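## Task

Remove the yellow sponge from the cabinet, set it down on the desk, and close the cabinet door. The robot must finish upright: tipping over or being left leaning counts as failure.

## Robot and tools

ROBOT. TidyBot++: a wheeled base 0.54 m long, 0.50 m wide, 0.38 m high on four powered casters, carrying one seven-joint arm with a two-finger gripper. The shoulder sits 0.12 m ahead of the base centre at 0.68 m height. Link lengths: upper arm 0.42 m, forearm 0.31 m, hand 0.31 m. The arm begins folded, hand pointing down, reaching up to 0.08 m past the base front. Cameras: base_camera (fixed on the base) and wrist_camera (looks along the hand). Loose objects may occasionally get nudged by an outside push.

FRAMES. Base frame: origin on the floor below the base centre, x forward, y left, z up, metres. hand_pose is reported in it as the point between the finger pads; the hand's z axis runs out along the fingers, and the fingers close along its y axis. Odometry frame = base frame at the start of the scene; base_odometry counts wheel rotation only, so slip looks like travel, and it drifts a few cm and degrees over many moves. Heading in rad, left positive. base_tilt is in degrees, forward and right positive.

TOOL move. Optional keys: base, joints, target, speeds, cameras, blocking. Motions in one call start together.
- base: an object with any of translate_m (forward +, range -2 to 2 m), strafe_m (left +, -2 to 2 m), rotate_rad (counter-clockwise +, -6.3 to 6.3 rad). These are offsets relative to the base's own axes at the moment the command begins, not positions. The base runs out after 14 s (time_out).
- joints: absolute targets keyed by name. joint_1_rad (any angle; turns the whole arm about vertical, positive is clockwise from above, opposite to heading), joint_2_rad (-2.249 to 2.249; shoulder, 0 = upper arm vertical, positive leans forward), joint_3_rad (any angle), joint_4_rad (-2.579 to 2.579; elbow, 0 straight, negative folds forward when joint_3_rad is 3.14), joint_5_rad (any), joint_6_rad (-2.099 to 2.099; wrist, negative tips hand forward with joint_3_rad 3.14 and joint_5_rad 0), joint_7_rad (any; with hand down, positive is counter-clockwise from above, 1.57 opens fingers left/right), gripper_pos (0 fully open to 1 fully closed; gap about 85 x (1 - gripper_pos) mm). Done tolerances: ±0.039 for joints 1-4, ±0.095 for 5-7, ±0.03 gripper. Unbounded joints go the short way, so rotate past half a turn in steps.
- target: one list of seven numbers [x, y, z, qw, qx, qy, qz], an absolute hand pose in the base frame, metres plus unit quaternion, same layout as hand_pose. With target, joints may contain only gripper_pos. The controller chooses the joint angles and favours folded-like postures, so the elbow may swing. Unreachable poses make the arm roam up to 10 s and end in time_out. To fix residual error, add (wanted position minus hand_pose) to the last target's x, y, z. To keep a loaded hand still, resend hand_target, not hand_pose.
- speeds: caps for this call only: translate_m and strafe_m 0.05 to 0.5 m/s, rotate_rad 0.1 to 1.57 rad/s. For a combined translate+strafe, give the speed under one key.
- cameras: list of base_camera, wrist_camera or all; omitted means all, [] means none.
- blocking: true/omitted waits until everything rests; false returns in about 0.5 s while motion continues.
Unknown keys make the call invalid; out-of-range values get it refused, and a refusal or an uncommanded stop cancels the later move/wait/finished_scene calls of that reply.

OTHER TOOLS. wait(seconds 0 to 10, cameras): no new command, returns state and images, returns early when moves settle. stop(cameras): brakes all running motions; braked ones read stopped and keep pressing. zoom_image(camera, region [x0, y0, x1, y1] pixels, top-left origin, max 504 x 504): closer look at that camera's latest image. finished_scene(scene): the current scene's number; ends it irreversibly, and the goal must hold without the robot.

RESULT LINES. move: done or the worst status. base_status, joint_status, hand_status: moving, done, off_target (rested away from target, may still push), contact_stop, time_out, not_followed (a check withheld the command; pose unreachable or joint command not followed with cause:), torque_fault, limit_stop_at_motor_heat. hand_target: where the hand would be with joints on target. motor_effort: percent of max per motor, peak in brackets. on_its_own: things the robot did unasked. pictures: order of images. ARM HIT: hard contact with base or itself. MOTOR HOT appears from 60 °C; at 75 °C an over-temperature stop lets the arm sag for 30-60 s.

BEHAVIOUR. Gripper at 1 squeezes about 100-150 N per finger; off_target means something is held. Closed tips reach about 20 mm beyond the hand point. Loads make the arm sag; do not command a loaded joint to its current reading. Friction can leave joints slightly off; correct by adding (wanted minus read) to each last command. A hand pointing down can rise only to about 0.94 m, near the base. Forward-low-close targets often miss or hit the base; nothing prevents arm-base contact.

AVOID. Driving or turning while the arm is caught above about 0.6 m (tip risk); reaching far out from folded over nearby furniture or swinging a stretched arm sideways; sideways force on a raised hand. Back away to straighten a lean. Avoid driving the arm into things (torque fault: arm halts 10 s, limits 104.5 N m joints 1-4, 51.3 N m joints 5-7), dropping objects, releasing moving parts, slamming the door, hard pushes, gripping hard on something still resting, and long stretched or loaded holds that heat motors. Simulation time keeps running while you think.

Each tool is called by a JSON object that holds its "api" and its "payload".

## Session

{"api": "move", "payload": {"joints": {"joint_6_rad": 0.5}}}

{"api": "move", "payload": {"base": {"rotate_rad": 1.5}}}

{"api": "move", "payload": {"base": {"rotate_rad": 1.5}}}

{"api": "move", "payload": {"base": {"rotate_rad": 1.5}}}

Scene clock: 2.00 s.
move: done
base_odometry: x=+0.000 y=+0.000 heading=+0.000
base_tilt: forward=-0.5 right=-0.1
base_status: not commanded
joint_positions: joint_1_rad=+0.026 joint_2_rad=-0.352 joint_3_rad=+3.119 joint_4_rad=-2.509 joint_5_rad=-0.024 joint_6_rad=+0.449 joint_7_rad=+1.616 gripper_pos=+0.000
joint_status: all done
motor_effort: joint_1_rad=+1(1) joint_2_rad=-6(7) joint_3_rad=+2(2) joint_4_rad=+19(20) joint_5_rad=+0(1) joint_6_rad=+9(9) joint_7_rad=+1(1)
hand_pose: x=+0.5439 y=-0.0023 z=+0.8599 quat_wxyz=(+0.016, +0.754, +0.006, +0.657) (m; base frame)
hand_target: x=+0.5455 y=-0.0026 z=+0.8751 quat_wxyz=(+0.017, +0.737, +0.006, +0.675) (m; base frame)
hand_status: not commanded
pictures: base_camera, wrist_camera
camera_calibration:
wrist_camera: T_world_to_cam=[[0.0172181, -0.999641, -0.0205326, 0.00907662], [-0.163245, 0.0174495, -0.986431, 0.987728], [0.986435, 0.0203363, -0.162886, -0.250825], [0, 0, 0, 1]] pos_world=[0.408508, -0.00306112, 0.933656]

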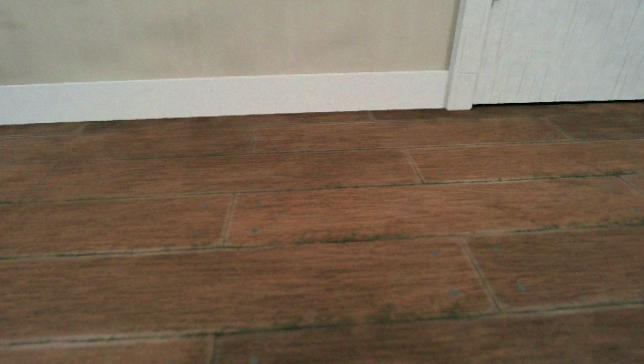

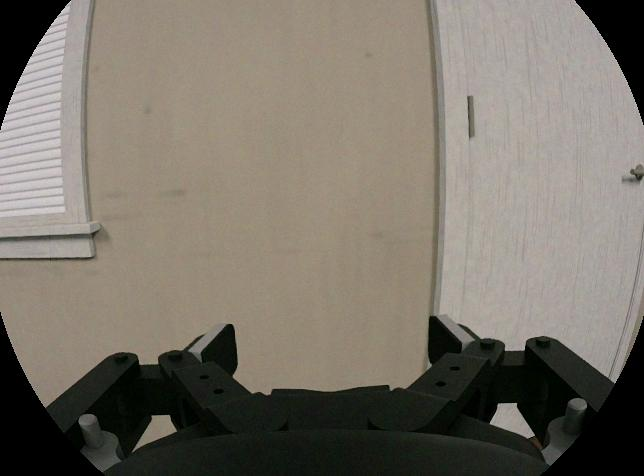

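Scene clock: 4.40 s.
move: done
base_odometry: x=+0.000 y=+0.000 heading=+1.499
base_tilt: forward=-0.5 right=-0.1
base_status: done
joint_positions: joint_1_rad=+0.026 joint_2_rad=-0.352 joint_3_rad=+3.118 joint_4_rad=-2.509 joint_5_rad=-0.024 joint_6_rad=+0.450 joint_7_rad=+1.616 gripper_pos=+0.000
joint_status: not commanded
motor_effort: joint_1_rad=+0(2) joint_2_rad=-6(7) joint_3_rad=+1(3) joint_4_rad=+18(20) joint_5_rad=+0(1) joint_6_rad=+9(10) joint_7_rad=+0(1)
hand_pose: x=+0.5440 y=-0.0021 z=+0.8603 quat_wxyz=(+0.016, +0.754, +0.007, +0.657) (m; base frame)
hand_target: x=+0.5455 y=-0.0026 z=+0.8751 quat_wxyz=(+0.017, +0.737, +0.006, +0.675) (m; base frame)
hand_status: not commanded
pictures: base_camera, wrist_camera
camera_calibration:
wrist_camera: T_world_to_cam=[[0.0177833, -0.999636, -0.0202926, 0.00882355], [-0.162051, 0.0171458, -0.986633, 0.987598], [0.986622, 0.020834, -0.161687, -0.251895], [0, 0, 0, 1]] pos_world=[0.40841, -0.00286489, 0.933848]

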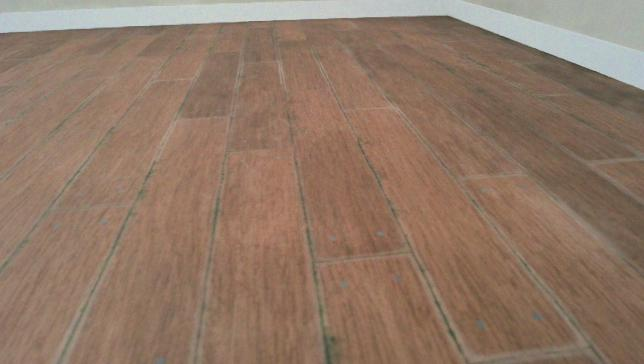

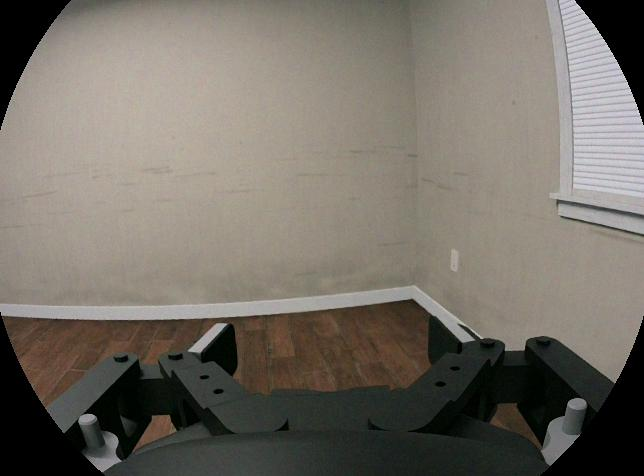

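Scene clock: 6.67 s.
move: done
base_odometry: x=+0.000 y=+0.000 heading=+2.998
base_tilt: forward=-0.5 right=-0.1
base_status: done
joint_positions: joint_1_rad=+0.026 joint_2_rad=-0.352 joint_3_rad=+3.118 joint_4_rad=-2.509 joint_5_rad=-0.024 joint_6_rad=+0.450 joint_7_rad=+1.616 gripper_pos=+0.000
joint_status: not commanded
motor_effort: joint_1_rad=+0(2) joint_2_rad=-6(7) joint_3_rad=+2(3) joint_4_rad=+19(20) joint_5_rad=+0(1) joint_6_rad=+9(10) joint_7_rad=+0(1)
hand_pose: x=+0.5440 y=-0.0019 z=+0.8604 quat_wxyz=(+0.016, +0.754, +0.007, +0.657) (m; base frame)
hand_target: x=+0.5455 y=-0.0026 z=+0.8751 quat_wxyz=(+0.017, +0.737, +0.006, +0.675) (m; base frame)
hand_status: not commanded
pictures: base_camera, wrist_camera
camera_calibration:
wrist_camera: T_world_to_cam=[[0.0182312, -0.999633, -0.0200528, 0.00861544], [-0.161763, 0.0168429, -0.986686, 0.987623], [0.986661, 0.0212323, -0.161396, -0.252171], [0, 0, 0, 1]] pos_world=[0.408411, -0.00266799, 0.933947]

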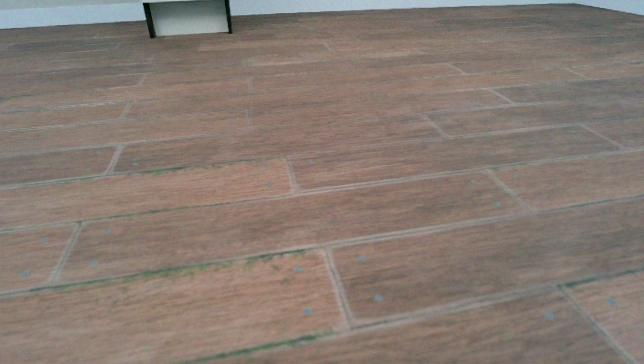

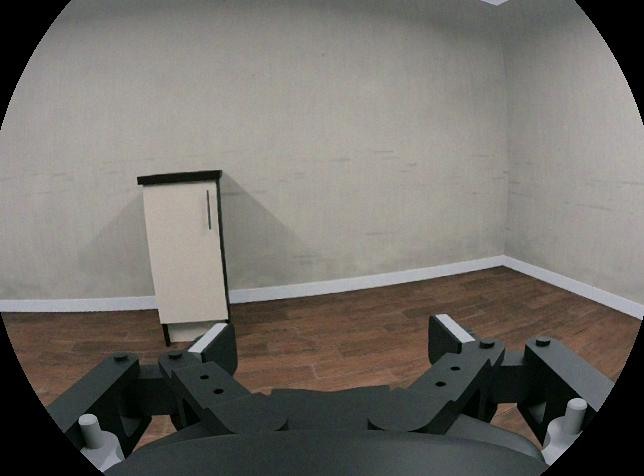

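Scene clock: 8.93 s.
move: done
base_odometry: x=+0.000 y=+0.000 heading=-1.786
base_tilt: forward=-0.6 right=-0.1
base_status: done
joint_positions: joint_1_rad=+0.026 joint_2_rad=-0.352 joint_3_rad=+3.117 joint_4_rad=-2.509 joint_5_rad=-0.024 joint_6_rad=+0.451 joint_7_rad=+1.616 gripper_pos=+0.000
joint_status: not commanded
motor_effort: joint_1_rad=-1(2) joint_2_rad=-6(7) joint_3_rad=+2(3) joint_4_rad=+18(19) joint_5_rad=+0(1) joint_6_rad=+9(10) joint_7_rad=+1(1)
hand_pose: x=+0.5440 y=-0.0018 z=+0.8605 quat_wxyz=(+0.016, +0.754, +0.007, +0.657) (m; base frame)
hand_target: x=+0.5455 y=-0.0026 z=+0.8751 quat_wxyz=(+0.017, +0.737, +0.006, +0.675) (m; base frame)
hand_status: not commanded
pictures: base_camera, wrist_camera
camera_calibration:
wrist_camera: T_world_to_cam=[[0.0184499, -0.99963, -0.0199792, 0.00855586], [-0.161457, 0.0167416, -0.986738, 0.987543], [0.986707, 0.021431, -0.161089, -0.252479], [0, 0, 0, 1]] pos_world=[0.408411, -0.00256947, 0.933945]

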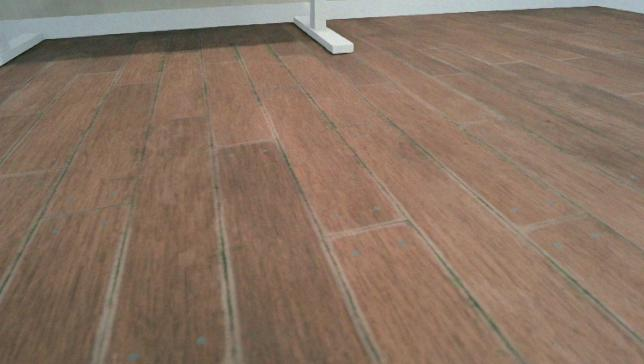

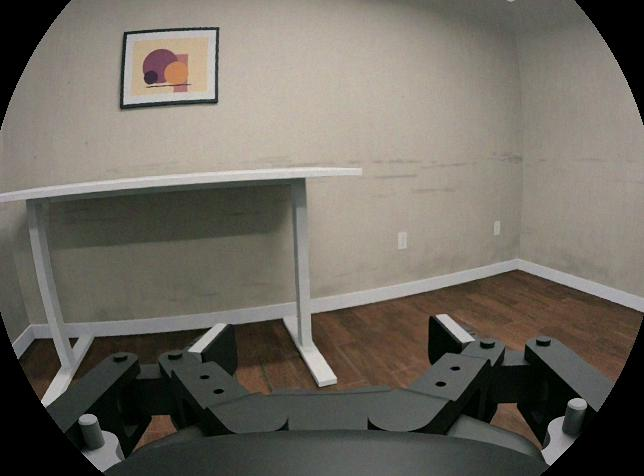

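{"api": "move", "payload": {"base": {"translate_m": 0.277, "strafe_m": -0.839, "rotate_rad": -1.107}, "joints": {"joint_1_rad": 0.0, "joint_2_rad": 0.56, "joint_3_rad": 3.14, "joint_4_rad": -2.26, "joint_5_rad": 0.0, "joint_6_rad": 1.28, "joint_7_rad": 1.57}}}

{"api": "zoom_image", "payload": {"camera": "base_camera", "region": [150, 0, 500, 150]}}

{"api": "zoom_image", "payload": {"camera": "wrist_camera", "region": [100, 50, 550, 400]}}

Scene clock: 32.37 s.
move: done
base_odometry: x=-0.879 y=-0.091 heading=-2.894
base_tilt: forward=-0.5 right=-0.1
base_status: done
joint_positions: joint_1_rad=+0.019 joint_2_rad=+0.546 joint_3_rad=+3.136 joint_4_rad=-2.268 joint_5_rad=-0.024 joint_6_rad=+1.230 joint_7_rad=+1.605 gripper_pos=+0.000
joint_status: all done
motor_effort: joint_1_rad=+1(3) joint_2_rad=-30(32) joint_3_rad=+1(4) joint_4_rad=+10(20) joint_5_rad=+0(2) joint_6_rad=+9(11) joint_7_rad=+1(1)
hand_pose: x=+0.7497 y=-0.0151 z=+0.7401 quat_wxyz=(+0.021, +0.711, -0.005, +0.702) (m; base frame)
hand_target: x=+0.7530 y=+0.0022 z=+0.7496 quat_wxyz=(-0.001, +0.696, +0.000, +0.718) (m; base frame)
hand_status: not commanded
pictures: base_camera, wrist_camera
camera_calibration:
wrist_camera: T_world_to_cam=[[-0.00187313, -0.999674, -0.0254447, 0.00829363], [-0.0378797, 0.0254974, -0.998957, 0.818753], [0.999281, -0.000907339, -0.0379152, -0.575452], [0, 0, 0, 1]] pos_world=[0.606068, -0.0131073, 0.796292]

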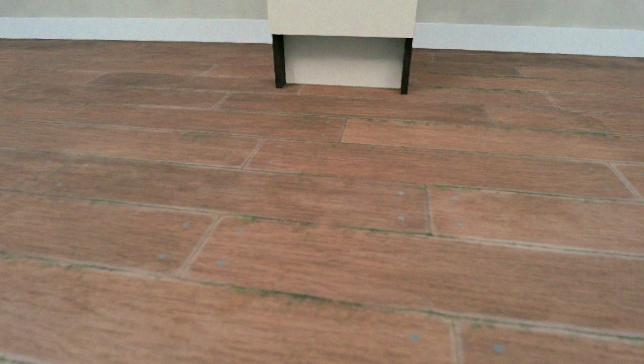

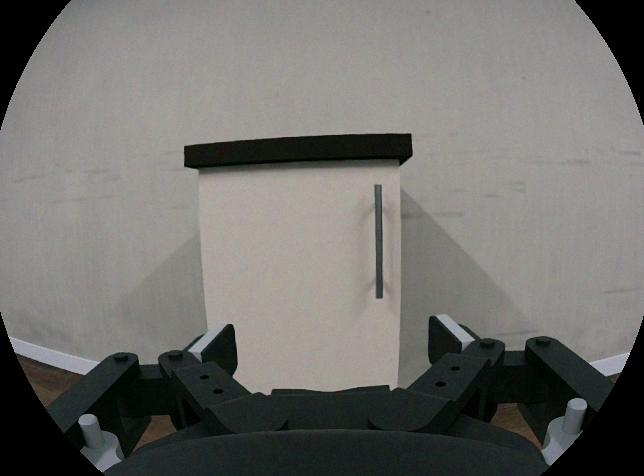

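Scaled by 1.440.

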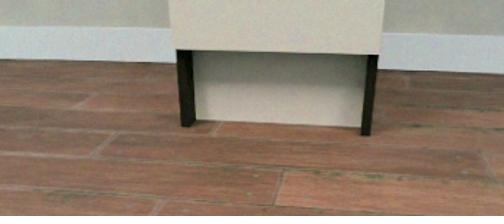

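Scaled by 1.120.

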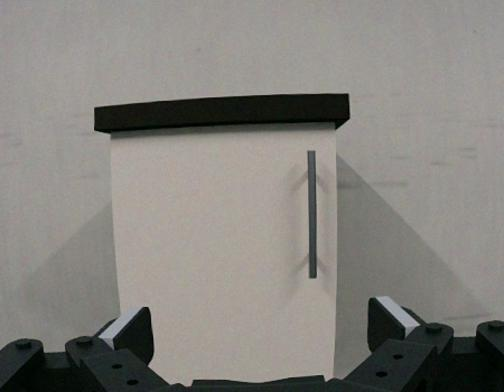

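{"api": "move", "payload": {"base": {"translate_m": 0.33, "strafe_m": -0.075, "rotate_rad": -0.05}, "joints": {"joint_1_rad": -0.035}}}

Scene clock: 69.13 s.
move: done
base_odometry: x=-1.218 y=-0.099 heading=-2.945
base_tilt: forward=-0.5 right=-0.1
base_status: done
joint_positions: joint_1_rad=-0.014 joint_2_rad=+0.548 joint_3_rad=+3.138 joint_4_rad=-2.265 joint_5_rad=-0.024 joint_6_rad=+1.233 joint_7_rad=+1.605 gripper_pos=+0.000
joint_status: all done
motor_effort: joint_1_rad=+0(3) joint_2_rad=-31(32) joint_3_rad=+1(2) joint_4_rad=+10(12) joint_5_rad=+0(1) joint_6_rad=+9(10) joint_7_rad=+0(1)
hand_pose: x=+0.7510 y=+0.0054 z=+0.7406 quat_wxyz=(+0.010, +0.710, +0.007, +0.704) (m; base frame)
hand_target: x=+0.7525 y=+0.0243 z=+0.7496 quat_wxyz=(-0.014, +0.696, +0.012, +0.718) (m; base frame)
hand_status: not commanded
pictures: base_camera, wrist_camera
camera_calibration:
wrist_camera: T_world_to_cam=[[0.0305318, -0.99923, -0.0246547, 0.00387022], [-0.035372, 0.0235706, -0.999096, 0.817062], [0.998908, 0.0313763, -0.0346251, -0.578996], [0, 0, 0, 1]] pos_world=[0.607147, 0.00277532, 0.796372]

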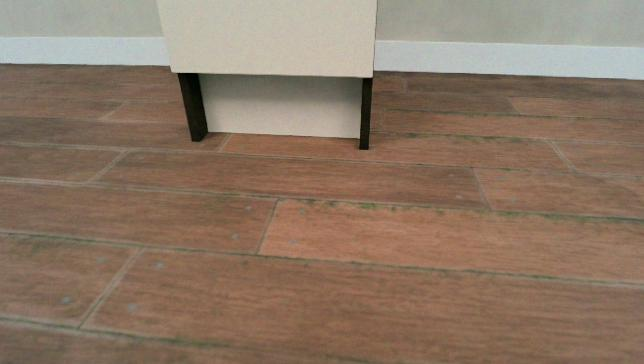

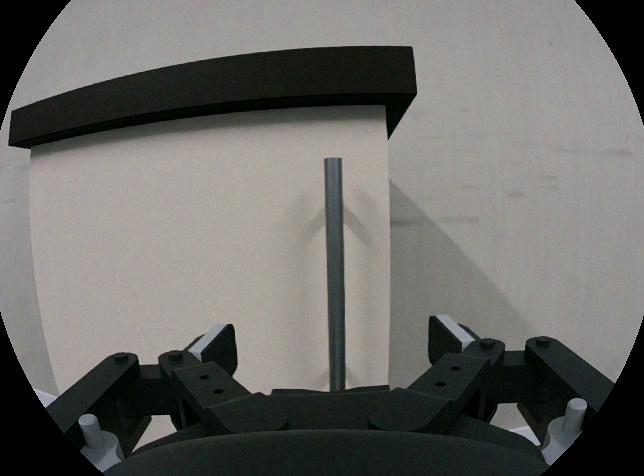

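{"api": "move", "payload": {"base": {"translate_m": 0.10, "strafe_m": -0.006}, "speeds": {"translate_m": 0.2}, "cameras": ["wrist_camera"]}}

{"api": "move", "payload": {"joints": {"gripper_pos": 0.7}, "cameras": ["wrist_camera"]}}

Scene clock: 84.17 s.
move: done
base_odometry: x=-1.317 y=-0.113 heading=-2.945
base_tilt: forward=-0.5 right=-0.2
base_status: done
joint_positions: joint_1_rad=-0.014 joint_2_rad=+0.549 joint_3_rad=+3.138 joint_4_rad=-2.264 joint_5_rad=-0.024 joint_6_rad=+1.234 joint_7_rad=+1.605 gripper_pos=+0.000
joint_status: not commanded
motor_effort: joint_1_rad=+1(1) joint_2_rad=-31(32) joint_3_rad=+1(1) joint_4_rad=+10(12) joint_5_rad=+0(1) joint_6_rad=+9(10) joint_7_rad=+0(1)
hand_pose: x=+0.7512 y=+0.0054 z=+0.7406 quat_wxyz=(+0.010, +0.710, +0.007, +0.704) (m; base frame)
hand_target: x=+0.7525 y=+0.0243 z=+0.7496 quat_wxyz=(-0.014, +0.696, +0.012, +0.718) (m; base frame)
hand_status: not commanded
pictures: wrist_camera
camera_calibration:
wrist_camera: T_world_to_cam=[[0.0305419, -0.99923, -0.0246407, 0.0038412], [-0.0349724, 0.0235688, -0.99911, 0.816739], [0.998921, 0.0313765, -0.0342256, -0.579627], [0, 0, 0, 1]] pos_world=[0.607448, 0.00277532, 0.796269]

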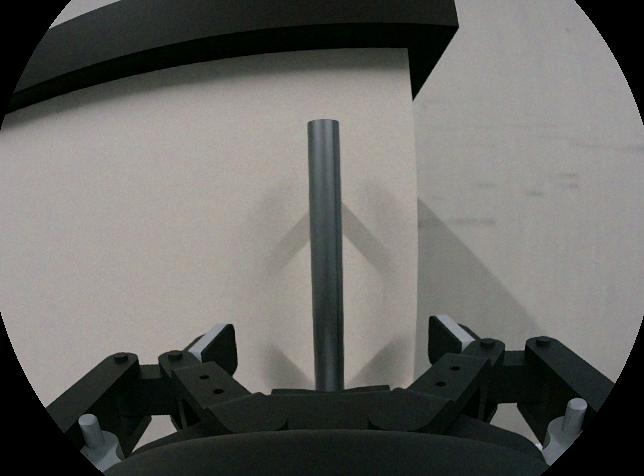

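Scene clock: 85.10 s.
move: done
base_odometry: x=-1.317 y=-0.113 heading=-2.945
base_tilt: forward=-0.5 right=-0.1
base_status: not commanded
joint_positions: joint_1_rad=-0.014 joint_2_rad=+0.549 joint_3_rad=+3.138 joint_4_rad=-2.264 joint_5_rad=-0.024 joint_6_rad=+1.234 joint_7_rad=+1.605 gripper_pos=+0.700
joint_status: all done
motor_effort: joint_1_rad=+0(1) joint_2_rad=-31(31) joint_3_rad=+1(1) joint_4_rad=+11(11) joint_5_rad=+0(1) joint_6_rad=+9(9) joint_7_rad=+1(1)
hand_pose: x=+0.7512 y=+0.0054 z=+0.7406 quat_wxyz=(+0.010, +0.710, +0.007, +0.704) (m; base frame)
hand_target: x=+0.7525 y=+0.0243 z=+0.7496 quat_wxyz=(-0.014, +0.696, +0.012, +0.718) (m; base frame)
hand_status: not commanded
pictures: wrist_camera
camera_calibration:
wrist_camera: T_world_to_cam=[[0.0305419, -0.99923, -0.0246407, 0.0038412], [-0.0349724, 0.0235688, -0.99911, 0.816739], [0.998921, 0.0313765, -0.0342256, -0.579627], [0, 0, 0, 1]] pos_world=[0.607448, 0.00277532, 0.796269]

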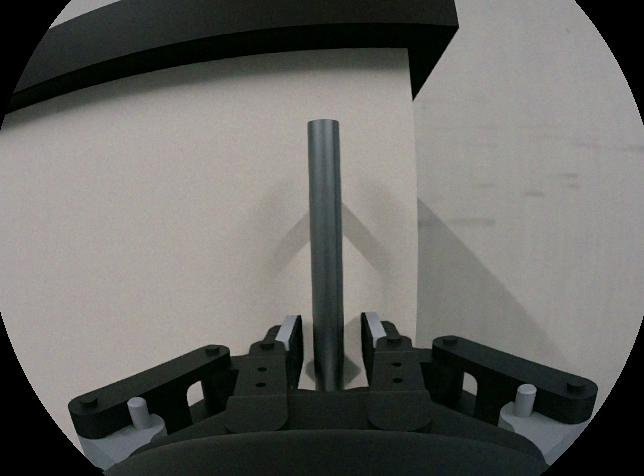

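{"api": "move", "payload": {"joints": {"gripper_pos": 0.95}, "cameras": []}}

{"api": "move", "payload": {"base": {"translate_m": -0.053, "strafe_m": 0.296, "rotate_rad": -0.35}, "speeds": {"strafe_m": 0.15, "rotate_rad": 0.17}}}

Scene clock: 100.77 s.
move: off_target
base_odometry: x=-1.317 y=-0.113 heading=-2.945
base_tilt: forward=-0.5 right=-0.1
base_status: not commanded
joint_positions: joint_1_rad=-0.015 joint_2_rad=+0.549 joint_3_rad=+3.138 joint_4_rad=-2.264 joint_5_rad=-0.024 joint_6_rad=+1.234 joint_7_rad=+1.603 gripper_pos=+0.896
joint_status: gripper_pos off_target (ended at +0.896, target +0.950)
motor_effort: joint_1_rad=+1(1) joint_2_rad=-31(31) joint_3_rad=+2(2) joint_4_rad=+11(14) joint_5_rad=+0(1) joint_6_rad=+9(10) joint_7_rad=+2(2)
hand_pose: x=+0.7511 y=+0.0057 z=+0.7406 quat_wxyz=(+0.009, +0.710, +0.006, +0.704) (m; base frame)
hand_target: x=+0.7525 y=+0.0243 z=+0.7496 quat_wxyz=(-0.014, +0.696, +0.012, +0.718) (m; base frame)
hand_status: not commanded
pictures: none
No camera images: "cameras" was empty.

Scene clock: 103.70 s.
move: done
base_odometry: x=-1.207 y=-0.393 heading=+2.987
base_tilt: forward=-0.5 right=-0.2
base_status: done
joint_positions: joint_1_rad=-0.020 joint_2_rad=+0.553 joint_3_rad=+3.147 joint_4_rad=-2.259 joint_5_rad=-0.024 joint_6_rad=+1.235 joint_7_rad=+1.603 gripper_pos=+0.896
joint_status: not commanded
motor_effort: joint_1_rad=-1(6) joint_2_rad=-32(34) joint_3_rad=+0(5) joint_4_rad=+11(12) joint_5_rad=+0(6) joint_6_rad=+10(12) joint_7_rad=+2(2)
hand_pose: x=+0.7529 y=+0.0046 z=+0.7405 quat_wxyz=(+0.012, +0.709, +0.007, +0.705) (m; base frame)
hand_target: x=+0.7525 y=+0.0243 z=+0.7496 quat_wxyz=(-0.014, +0.696, +0.012, +0.718) (m; base frame)
hand_status: not commanded
pictures: base_camera, wrist_camera
camera_calibration:
wrist_camera: T_world_to_cam=[[0.028869, -0.999345, -0.0218253, 0.00217183], [-0.032579, 0.0208822, -0.999251, 0.815053], [0.999052, 0.0295584, -0.0319548, -0.583008], [0, 0, 0, 1]] pos_world=[0.608947, 0.00238315, 0.79586]

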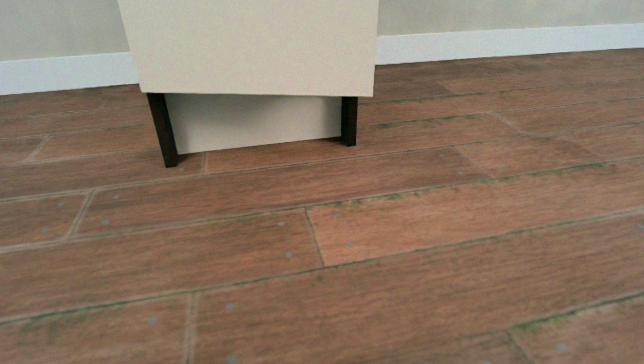

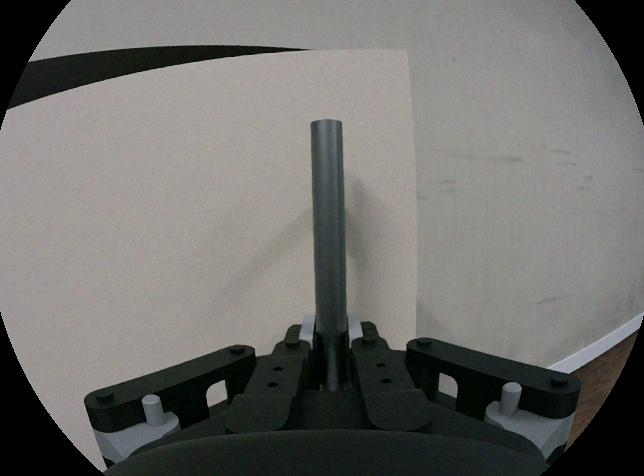

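{"api": "move", "payload": {"base": {"translate_m": -0.053, "strafe_m": 0.298, "rotate_rad": -0.35}, "speeds": {"strafe_m": 0.19, "rotate_rad": 0.21}, "cameras": []}}

{"api": "move", "payload": {"base": {"translate_m": -0.053, "strafe_m": 0.298, "rotate_rad": -0.35}, "speeds": {"strafe_m": 0.19, "rotate_rad": 0.21}, "cameras": []}}

{"api": "move", "payload": {"base": {"translate_m": -0.053, "strafe_m": 0.298, "rotate_rad": -0.35}, "speeds": {"strafe_m": 0.19, "rotate_rad": 0.21}}}

Scene clock: 112.70 s.
move: done
base_odometry: x=-1.201 y=-0.695 heading=+2.636
base_tilt: forward=-0.6 right=-0.1
base_status: done
joint_positions: joint_1_rad=-0.018 joint_2_rad=+0.553 joint_3_rad=+3.159 joint_4_rad=-2.260 joint_5_rad=-0.024 joint_6_rad=+1.236 joint_7_rad=+1.603 gripper_pos=+0.896
joint_status: not commanded
motor_effort: joint_1_rad=-6(12) joint_2_rad=-31(33) joint_3_rad=-3(9) joint_4_rad=+12(13) joint_5_rad=+4(9) joint_6_rad=+10(11) joint_7_rad=+2(2)
hand_pose: x=+0.7528 y=-0.0033 z=+0.7404 quat_wxyz=(+0.019, +0.709, +0.005, +0.705) (m; base frame)
hand_target: x=+0.7525 y=+0.0243 z=+0.7496 quat_wxyz=(-0.014, +0.696, +0.012, +0.718) (m; base frame)
hand_status: not commanded
pictures: none
No camera images: "cameras" was empty.

Scene clock: 115.00 s.
move: done
base_odometry: x=-1.299 y=-0.982 heading=+2.284
base_tilt: forward=-0.5 right=-0.1
base_status: done
joint_positions: joint_1_rad=-0.009 joint_2_rad=+0.553 joint_3_rad=+3.165 joint_4_rad=-2.261 joint_5_rad=-0.024 joint_6_rad=+1.237 joint_7_rad=+1.603 gripper_pos=+0.896
joint_status: not commanded
motor_effort: joint_1_rad=-7(14) joint_2_rad=-32(33) joint_3_rad=-4(10) joint_4_rad=+12(14) joint_5_rad=+5(11) joint_6_rad=+10(11) joint_7_rad=+2(2)
hand_pose: x=+0.7526 y=-0.0119 z=+0.7404 quat_wxyz=(+0.025, +0.709, +0.001, +0.705) (m; base frame)
hand_target: x=+0.7525 y=+0.0243 z=+0.7496 quat_wxyz=(-0.014, +0.696, +0.012, +0.718) (m; base frame)
hand_status: not commanded
pictures: none
No camera images: "cameras" was empty.

Scene clock: 117.37 s.
move: done
base_odometry: x=-1.489 y=-1.217 heading=+1.933
base_tilt: forward=-0.5 right=-0.1
base_status: done
joint_positions: joint_1_rad=+0.001 joint_2_rad=+0.553 joint_3_rad=+3.170 joint_4_rad=-2.261 joint_5_rad=-0.024 joint_6_rad=+1.237 joint_7_rad=+1.603 gripper_pos=+0.896
joint_status: not commanded
motor_effort: joint_1_rad=-4(13) joint_2_rad=-32(33) joint_3_rad=-2(10) joint_4_rad=+12(14) joint_5_rad=+4(10) joint_6_rad=+11(12) joint_7_rad=+2(2)
hand_pose: x=+0.7522 y=-0.0207 z=+0.7404 quat_wxyz=(+0.031, +0.709, -0.003, +0.705) (m; base frame)
hand_target: x=+0.7525 y=+0.0243 z=+0.7496 quat_wxyz=(-0.014, +0.696, +0.012, +0.718) (m; base frame)
hand_status: not commanded
pictures: base_camera, wrist_camera
camera_calibration:
wrist_camera: T_world_to_cam=[[-0.0121231, -0.99988, -0.00959844, -0.00124505], [-0.0313618, 0.00997464, -0.999458, 0.814491], [0.999435, -0.0118156, -0.0314789, -0.583054], [0, 0, 0, 1]] pos_world=[0.608253, -0.0162583, 0.795684]

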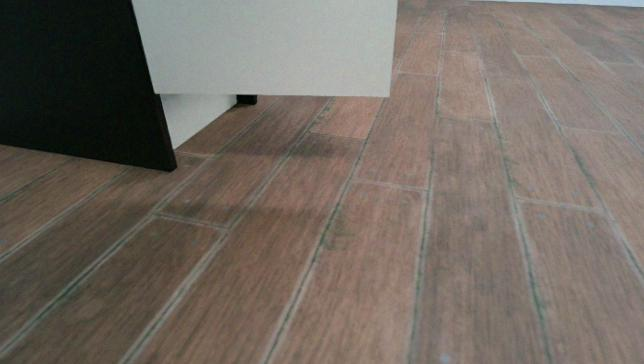

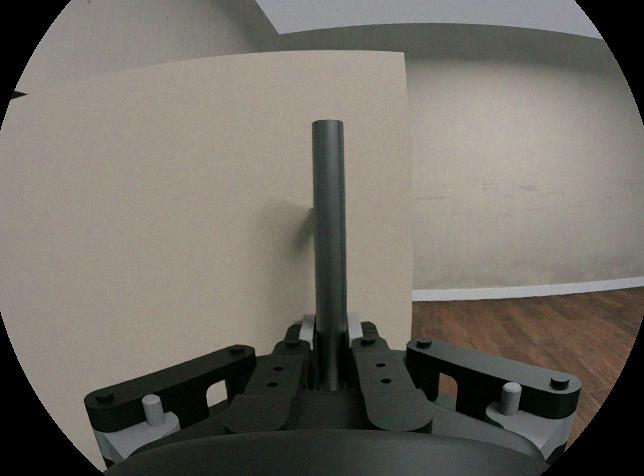

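{"api": "move", "payload": {"base": {"translate_m": -0.052, "strafe_m": 0.34, "rotate_rad": -0.42}, "speeds": {"strafe_m": 0.19, "rotate_rad": 0.21}, "cameras": ["base_camera"]}}

{"api": "move", "payload": {"joints": {"gripper_pos": 0.5}, "cameras": []}}

{"api": "move", "payload": {"base": {"translate_m": -0.15}}}

Scene clock: 126.53 s.
move: done
base_odometry: x=-1.789 y=-1.386 heading=+1.514
base_tilt: forward=-0.6 right=-0.2
base_status: done
joint_positions: joint_1_rad=-0.002 joint_2_rad=+0.553 joint_3_rad=+3.159 joint_4_rad=-2.262 joint_5_rad=-0.024 joint_6_rad=+1.238 joint_7_rad=+1.603 gripper_pos=+0.896
joint_status: not commanded
motor_effort: joint_1_rad=-5(13) joint_2_rad=-32(33) joint_3_rad=-3(9) joint_4_rad=+12(13) joint_5_rad=+4(10) joint_6_rad=+10(12) joint_7_rad=+2(2)
hand_pose: x=+0.7522 y=-0.0132 z=+0.7404 quat_wxyz=(+0.024, +0.709, -0.001, +0.705) (m; base frame)
hand_target: x=+0.7525 y=+0.0243 z=+0.7496 quat_wxyz=(-0.014, +0.696, +0.012, +0.718) (m; base frame)
hand_status: not commanded
pictures: base_camera

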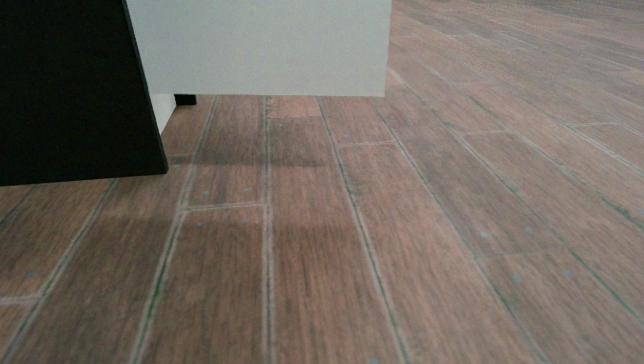

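Scene clock: 127.33 s.
move: done
base_odometry: x=-1.789 y=-1.386 heading=+1.514
base_tilt: forward=-0.5 right=-0.1
base_status: not commanded
joint_positions: joint_1_rad=-0.016 joint_2_rad=+0.553 joint_3_rad=+3.147 joint_4_rad=-2.262 joint_5_rad=-0.024 joint_6_rad=+1.238 joint_7_rad=+1.603 gripper_pos=+0.500
joint_status: all done
motor_effort: joint_1_rad=+0(5) joint_2_rad=-31(32) joint_3_rad=+1(3) joint_4_rad=+10(12) joint_5_rad=+0(5) joint_6_rad=+10(10) joint_7_rad=+0(2)
hand_pose: x=+0.7522 y=+0.0019 z=+0.7404 quat_wxyz=(+0.013, +0.709, +0.006, +0.705) (m; base frame)
hand_target: x=+0.7525 y=+0.0243 z=+0.7496 quat_wxyz=(-0.014, +0.696, +0.012, +0.718) (m; base frame)
hand_status: not commanded
pictures: none
No camera images: "cameras" was empty.

Scene clock: 128.80 s.
move: done
base_odometry: x=-1.798 y=-1.536 heading=+1.514
base_tilt: forward=-0.5 right=-0.1
base_status: done
joint_positions: joint_1_rad=-0.016 joint_2_rad=+0.553 joint_3_rad=+3.146 joint_4_rad=-2.262 joint_5_rad=-0.024 joint_6_rad=+1.239 joint_7_rad=+1.603 gripper_pos=+0.500
joint_status: not commanded
motor_effort: joint_1_rad=+0(2) joint_2_rad=-30(34) joint_3_rad=+1(2) joint_4_rad=+11(12) joint_5_rad=+0(1) joint_6_rad=+9(10) joint_7_rad=+1(1)
hand_pose: x=+0.7522 y=+0.0020 z=+0.7404 quat_wxyz=(+0.013, +0.709, +0.006, +0.705) (m; base frame)
hand_target: x=+0.7525 y=+0.0243 z=+0.7496 quat_wxyz=(-0.014, +0.696, +0.012, +0.718) (m; base frame)
hand_status: not commanded
pictures: base_camera, wrist_camera
camera_calibration:
wrist_camera: T_world_to_cam=[[0.0247843, -0.999451, -0.0220004, 0.00284052], [-0.0315961, 0.021213, -0.999276, 0.814286], [0.999193, 0.0254614, -0.031053, -0.58305], [0, 0, 0, 1]] pos_world=[0.608238, 0.000410763, 0.795653]

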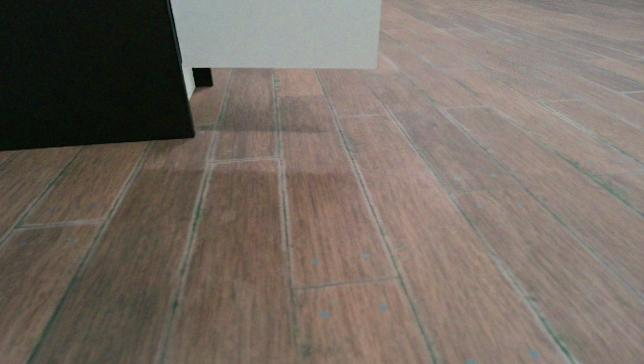

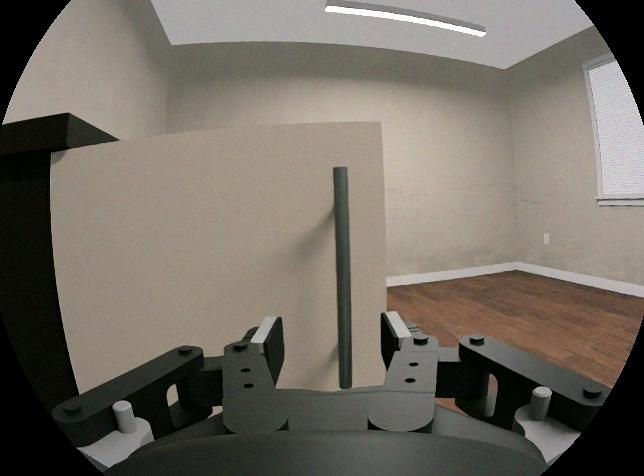

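{"api": "move", "payload": {"base": {"strafe_m": -0.95}, "cameras": []}}

{"api": "move", "payload": {"base": {"translate_m": 1.395, "strafe_m": 0.022, "rotate_rad": 1.779}}}

{"api": "zoom_image", "payload": {"camera": "base_camera", "region": [150, 0, 500, 150]}}

{"api": "zoom_image", "payload": {"camera": "wrist_camera", "region": [150, 100, 500, 400]}}

Scene clock: 155.30 s.
move: done
base_odometry: x=-0.849 y=-1.591 heading=+1.513
base_tilt: forward=-0.5 right=-0.1
base_status: done
joint_positions: joint_1_rad=-0.021 joint_2_rad=+0.553 joint_3_rad=+3.144 joint_4_rad=-2.262 joint_5_rad=-0.024 joint_6_rad=+1.239 joint_7_rad=+1.603 gripper_pos=+0.500
joint_status: not commanded
motor_effort: joint_1_rad=+1(3) joint_2_rad=-31(31) joint_3_rad=+1(3) joint_4_rad=+10(11) joint_5_rad=+0(1) joint_6_rad=+9(10) joint_7_rad=+0(1)
hand_pose: x=+0.7522 y=+0.0060 z=+0.7405 quat_wxyz=(+0.011, +0.709, +0.007, +0.705) (m; base frame)
hand_target: x=+0.7525 y=+0.0243 z=+0.7496 quat_wxyz=(-0.014, +0.696, +0.012, +0.718) (m; base frame)
hand_status: not commanded
pictures: none
No camera images: "cameras" was empty.

Scene clock: 159.90 s.
move: done
base_odometry: x=-0.790 y=-0.197 heading=-2.991
base_tilt: forward=-0.5 right=-0.1
base_status: done
joint_positions: joint_1_rad=-0.027 joint_2_rad=+0.553 joint_3_rad=+3.140 joint_4_rad=-2.262 joint_5_rad=-0.024 joint_6_rad=+1.239 joint_7_rad=+1.603 gripper_pos=+0.500
joint_status: not commanded
motor_effort: joint_1_rad=+0(5) joint_2_rad=-31(32) joint_3_rad=+1(4) joint_4_rad=+10(11) joint_5_rad=+0(2) joint_6_rad=+9(10) joint_7_rad=+0(1)
hand_pose: x=+0.7520 y=+0.0122 z=+0.7405 quat_wxyz=(+0.006, +0.709, +0.010, +0.705) (m; base frame)
hand_target: x=+0.7525 y=+0.0243 z=+0.7496 quat_wxyz=(-0.014, +0.696, +0.012, +0.718) (m; base frame)
hand_status: not commanded
pictures: base_camera, wrist_camera
camera_calibration:
wrist_camera: T_world_to_cam=[[0.041104, -0.998832, -0.025391, 0.00320785], [-0.0317462, 0.0240941, -0.999206, 0.814223], [0.99865, 0.0418774, -0.0307187, -0.583148], [0, 0, 0, 1]] pos_world=[0.608078, 0.0080069, 0.795744]

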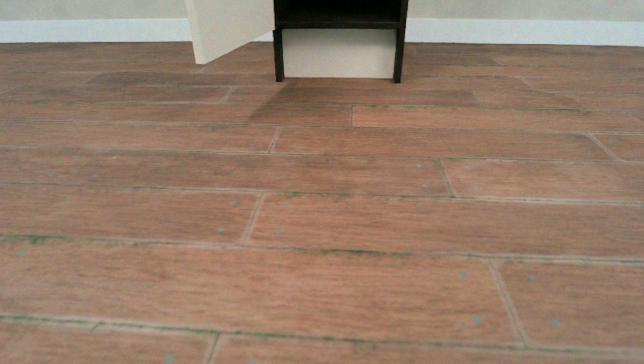

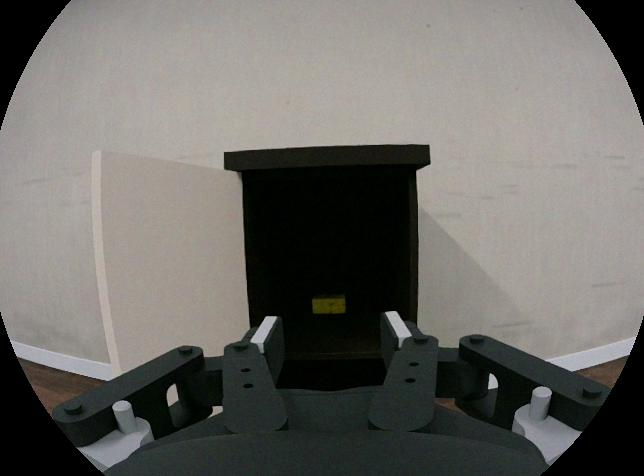

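Scaled by 1.440.

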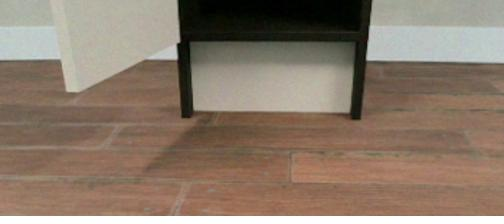

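Scaled by 1.440.

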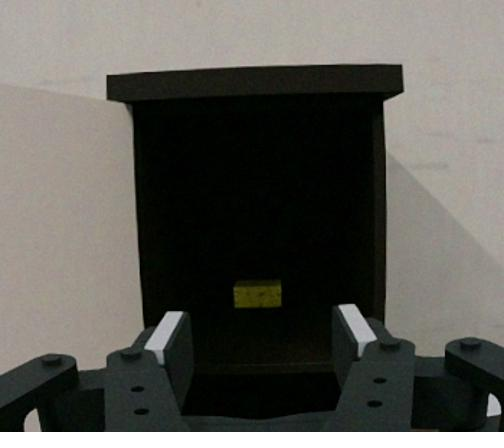

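{"api": "move", "payload": {"base": {"translate_m": 0.45, "strafe_m": 0.012}, "joints": {"joint_2_rad": 0.808, "joint_4_rad": -2.104, "joint_6_rad": 1.207, "gripper_pos": 0.0}}}

{"api": "zoom_image", "payload": {"camera": "wrist_camera", "region": [200, 150, 450, 400]}}

Scene clock: 195.43 s.
move: done
base_odometry: x=-1.234 y=-0.276 heading=-2.991
base_tilt: forward=-0.5 right=-0.1
base_status: done
joint_positions: joint_1_rad=-0.027 joint_2_rad=+0.795 joint_3_rad=+3.140 joint_4_rad=-2.112 joint_5_rad=-0.024 joint_6_rad=+1.228 joint_7_rad=+1.603 gripper_pos=+0.000
joint_status: all done
motor_effort: joint_1_rad=+1(3) joint_2_rad=-36(39) joint_3_rad=+1(2) joint_4_rad=+9(12) joint_5_rad=+0(1) joint_6_rad=+9(11) joint_7_rad=+1(1)
hand_pose: x=+0.8017 y=+0.0135 z=+0.6370 quat_wxyz=(+0.007, +0.744, +0.011, +0.668) (m; base frame)
hand_target: x=+0.8027 y=+0.0261 z=+0.6248 quat_wxyz=(-0.013, +0.753, +0.013, +0.658) (m; base frame)
hand_status: not commanded
pictures: base_camera, wrist_camera
camera_calibration:
wrist_camera: T_world_to_cam=[[0.0383719, -0.998896, -0.0270943, 0.00315715], [-0.134632, 0.0216991, -0.990658, 0.78935], [0.990152, 0.0416612, -0.133651, -0.563573], [0, 0, 0, 1]] pos_world=[0.664174, 0.0095046, 0.70674]

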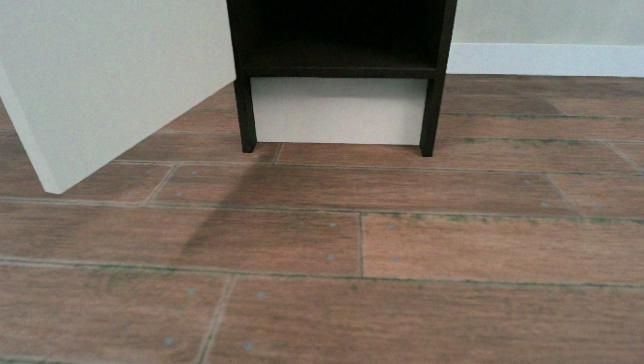

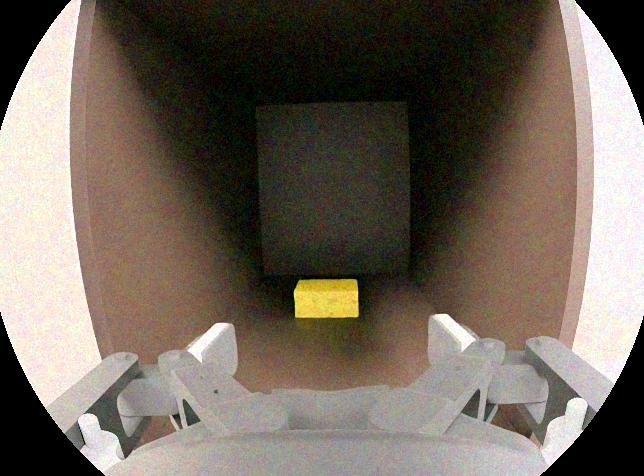

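Scaled by 2.016.

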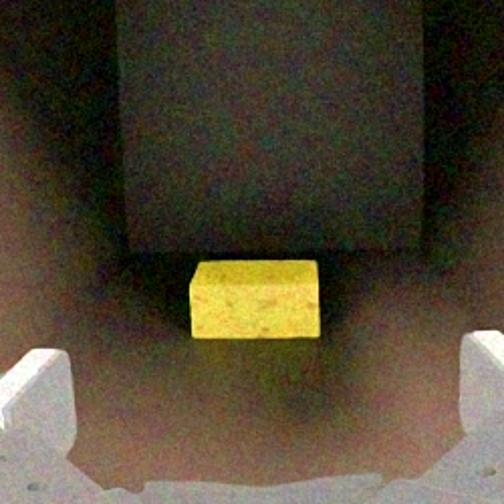

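{"api": "move", "payload": {"base": {"translate_m": 0.15, "strafe_m": -0.025}, "joints": {"gripper_pos": 1.0}, "speeds": {"translate_m": 0.3}, "cameras": []}}

{"api": "move", "payload": {"joints": {"joint_2_rad": 1.08, "joint_4_rad": -1.60, "joint_6_rad": 0.81}}}

{"api": "zoom_image", "payload": {"camera": "wrist_camera", "region": [200, 200, 450, 450]}}

Scene clock: 275.33 s.
move: done
base_odometry: x=-1.386 y=-0.274 heading=-2.991
base_tilt: forward=-0.5 right=-0.1
base_status: done
joint_positions: joint_1_rad=-0.027 joint_2_rad=+0.795 joint_3_rad=+3.140 joint_4_rad=-2.108 joint_5_rad=-0.024 joint_6_rad=+1.228 joint_7_rad=+1.603 gripper_pos=+0.999
joint_status: all done
motor_effort: joint_1_rad=+0(2) joint_2_rad=-37(38) joint_3_rad=+0(2) joint_4_rad=+9(10) joint_5_rad=+0(1) joint_6_rad=+9(10) joint_7_rad=+0(1)
hand_pose: x=+0.8029 y=+0.0136 z=+0.6381 quat_wxyz=(+0.007, +0.743, +0.011, +0.669) (m; base frame)
hand_target: x=+0.8027 y=+0.0261 z=+0.6248 quat_wxyz=(-0.013, +0.753, +0.013, +0.658) (m; base frame)
hand_status: not commanded
pictures: none
No camera images: "cameras" was empty.

Scene clock: 277.33 s.
move: done
base_odometry: x=-1.386 y=-0.274 heading=-2.991
base_tilt: forward=-0.6 right=-0.1
base_status: not commanded
joint_positions: joint_1_rad=-0.027 joint_2_rad=+1.059 joint_3_rad=+3.140 joint_4_rad=-1.616 joint_5_rad=-0.024 joint_6_rad=+0.844 joint_7_rad=+1.603 gripper_pos=+0.999
joint_status: all done
motor_effort: joint_1_rad=+1(1) joint_2_rad=-46(47) joint_3_rad=+1(1) joint_4_rad=+12(13) joint_5_rad=+0(1) joint_6_rad=+9(11) joint_7_rad=+0(1)
hand_pose: x=+0.9279 y=+0.0184 z=+0.5269 quat_wxyz=(+0.003, +0.793, +0.011, +0.609) (m; base frame)
hand_target: x=+0.9270 y=+0.0305 z=+0.5069 quat_wxyz=(-0.011, +0.804, +0.014, +0.594) (m; base frame)
hand_status: not commanded
pictures: base_camera, wrist_camera
camera_calibration:
wrist_camera: T_world_to_cam=[[0.0364706, -0.998631, -0.0375075, 0.0075256], [-0.283147, 0.0256683, -0.958733, 0.818097], [0.958383, 0.0455857, -0.281824, -0.595994], [0, 0, 0, 1]] pos_world=[0.802558, 0.013685, 0.616654]

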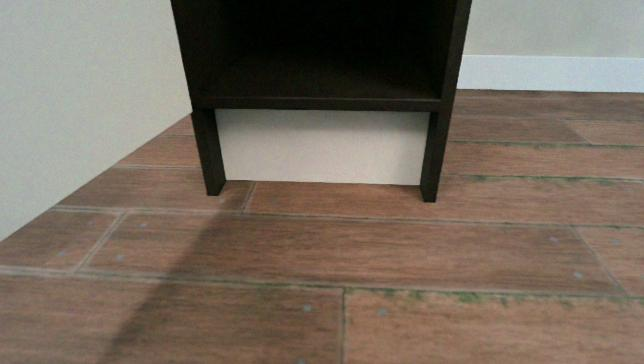

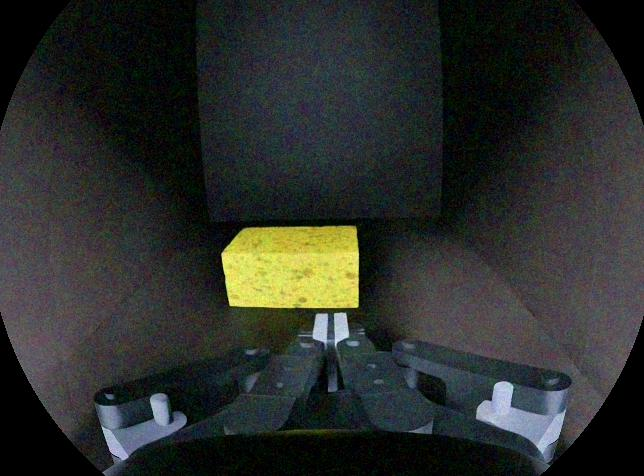

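Scaled by 2.016.

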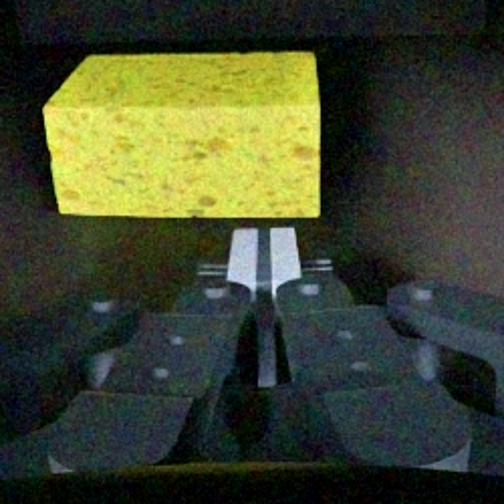

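{"api": "move", "payload": {"base": {"translate_m": 0.06}, "speeds": {"translate_m": 0.12}, "cameras": ["wrist_camera"]}}

{"api": "move", "payload": {"joints": {"joint_2_rad": 1.125, "joint_4_rad": -1.46, "joint_6_rad": 0.715}, "cameras": ["wrist_camera"]}}

Scene clock: 321.83 s.
move: done
base_odometry: x=-1.446 y=-0.283 heading=-2.991
base_tilt: forward=-0.5 right=-0.1
base_status: done
joint_positions: joint_1_rad=-0.027 joint_2_rad=+1.060 joint_3_rad=+3.140 joint_4_rad=-1.610 joint_5_rad=-0.024 joint_6_rad=+0.840 joint_7_rad=+1.603 gripper_pos=+0.999
joint_status: not commanded
motor_effort: joint_1_rad=+0(3) joint_2_rad=-46(47) joint_3_rad=+1(2) joint_4_rad=+12(14) joint_5_rad=+0(1) joint_6_rad=+9(9) joint_7_rad=+1(1)
hand_pose: x=+0.9297 y=+0.0186 z=+0.5283 quat_wxyz=(+0.003, +0.792, +0.011, +0.610) (m; base frame)
hand_target: x=+0.9270 y=+0.0305 z=+0.5069 quat_wxyz=(-0.011, +0.804, +0.014, +0.594) (m; base frame)
hand_status: not commanded
pictures: wrist_camera
camera_calibration:
wrist_camera: T_world_to_cam=[[0.0366254, -0.998623, -0.0375484, 0.007508], [-0.280964, 0.025768, -0.959372, 0.818225], [0.959019, 0.0456872, -0.279634, -0.599091], [0, 0, 0, 1]] pos_world=[0.804157, 0.0137845, 0.617738]

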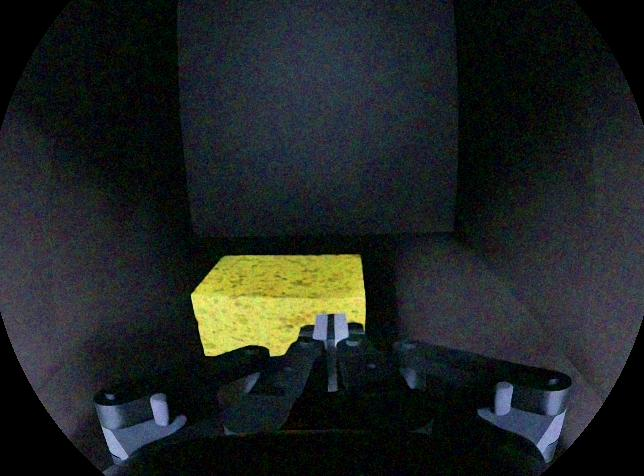

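Scene clock: 322.87 s.
move: done
base_odometry: x=-1.446 y=-0.283 heading=-2.991
base_tilt: forward=-0.5 right=-0.1
base_status: not commanded
joint_positions: joint_1_rad=-0.027 joint_2_rad=+1.097 joint_3_rad=+3.140 joint_4_rad=-1.473 joint_5_rad=-0.024 joint_6_rad=+0.750 joint_7_rad=+1.603 gripper_pos=+0.999
joint_status: all done
motor_effort: joint_1_rad=+1(1) joint_2_rad=-48(49) joint_3_rad=+0(1) joint_4_rad=+14(14) joint_5_rad=+0(1) joint_6_rad=+9(10) joint_7_rad=+0(1)
hand_pose: x=+0.9648 y=+0.0200 z=+0.5326 quat_wxyz=(+0.002, +0.789, +0.011, +0.614) (m; base frame)
hand_target: x=+0.9616 y=+0.0317 z=+0.5046 quat_wxyz=(-0.011, +0.804, +0.014, +0.594) (m; base frame)
hand_status: not commanded
pictures: wrist_camera
camera_calibration:
wrist_camera: T_world_to_cam=[[0.0380252, -0.998501, -0.0393757, 0.00741908], [-0.27238, 0.0275553, -0.961795, 0.825121], [0.961438, 0.0472976, -0.270924, -0.638619], [0, 0, 0, 1]] pos_world=[0.838457, 0.0148767, 0.620872]

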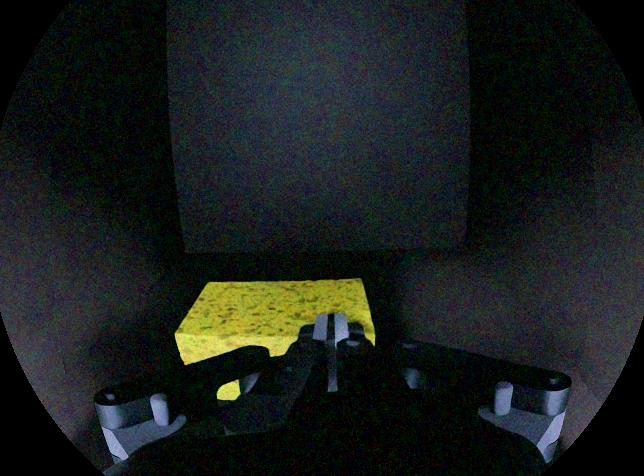

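{"api": "zoom_image", "payload": {"camera": "wrist_camera", "region": [160, 240, 420, 440]}}

Scaled by 1.938.

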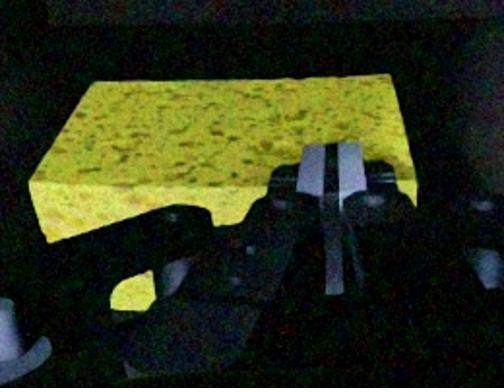

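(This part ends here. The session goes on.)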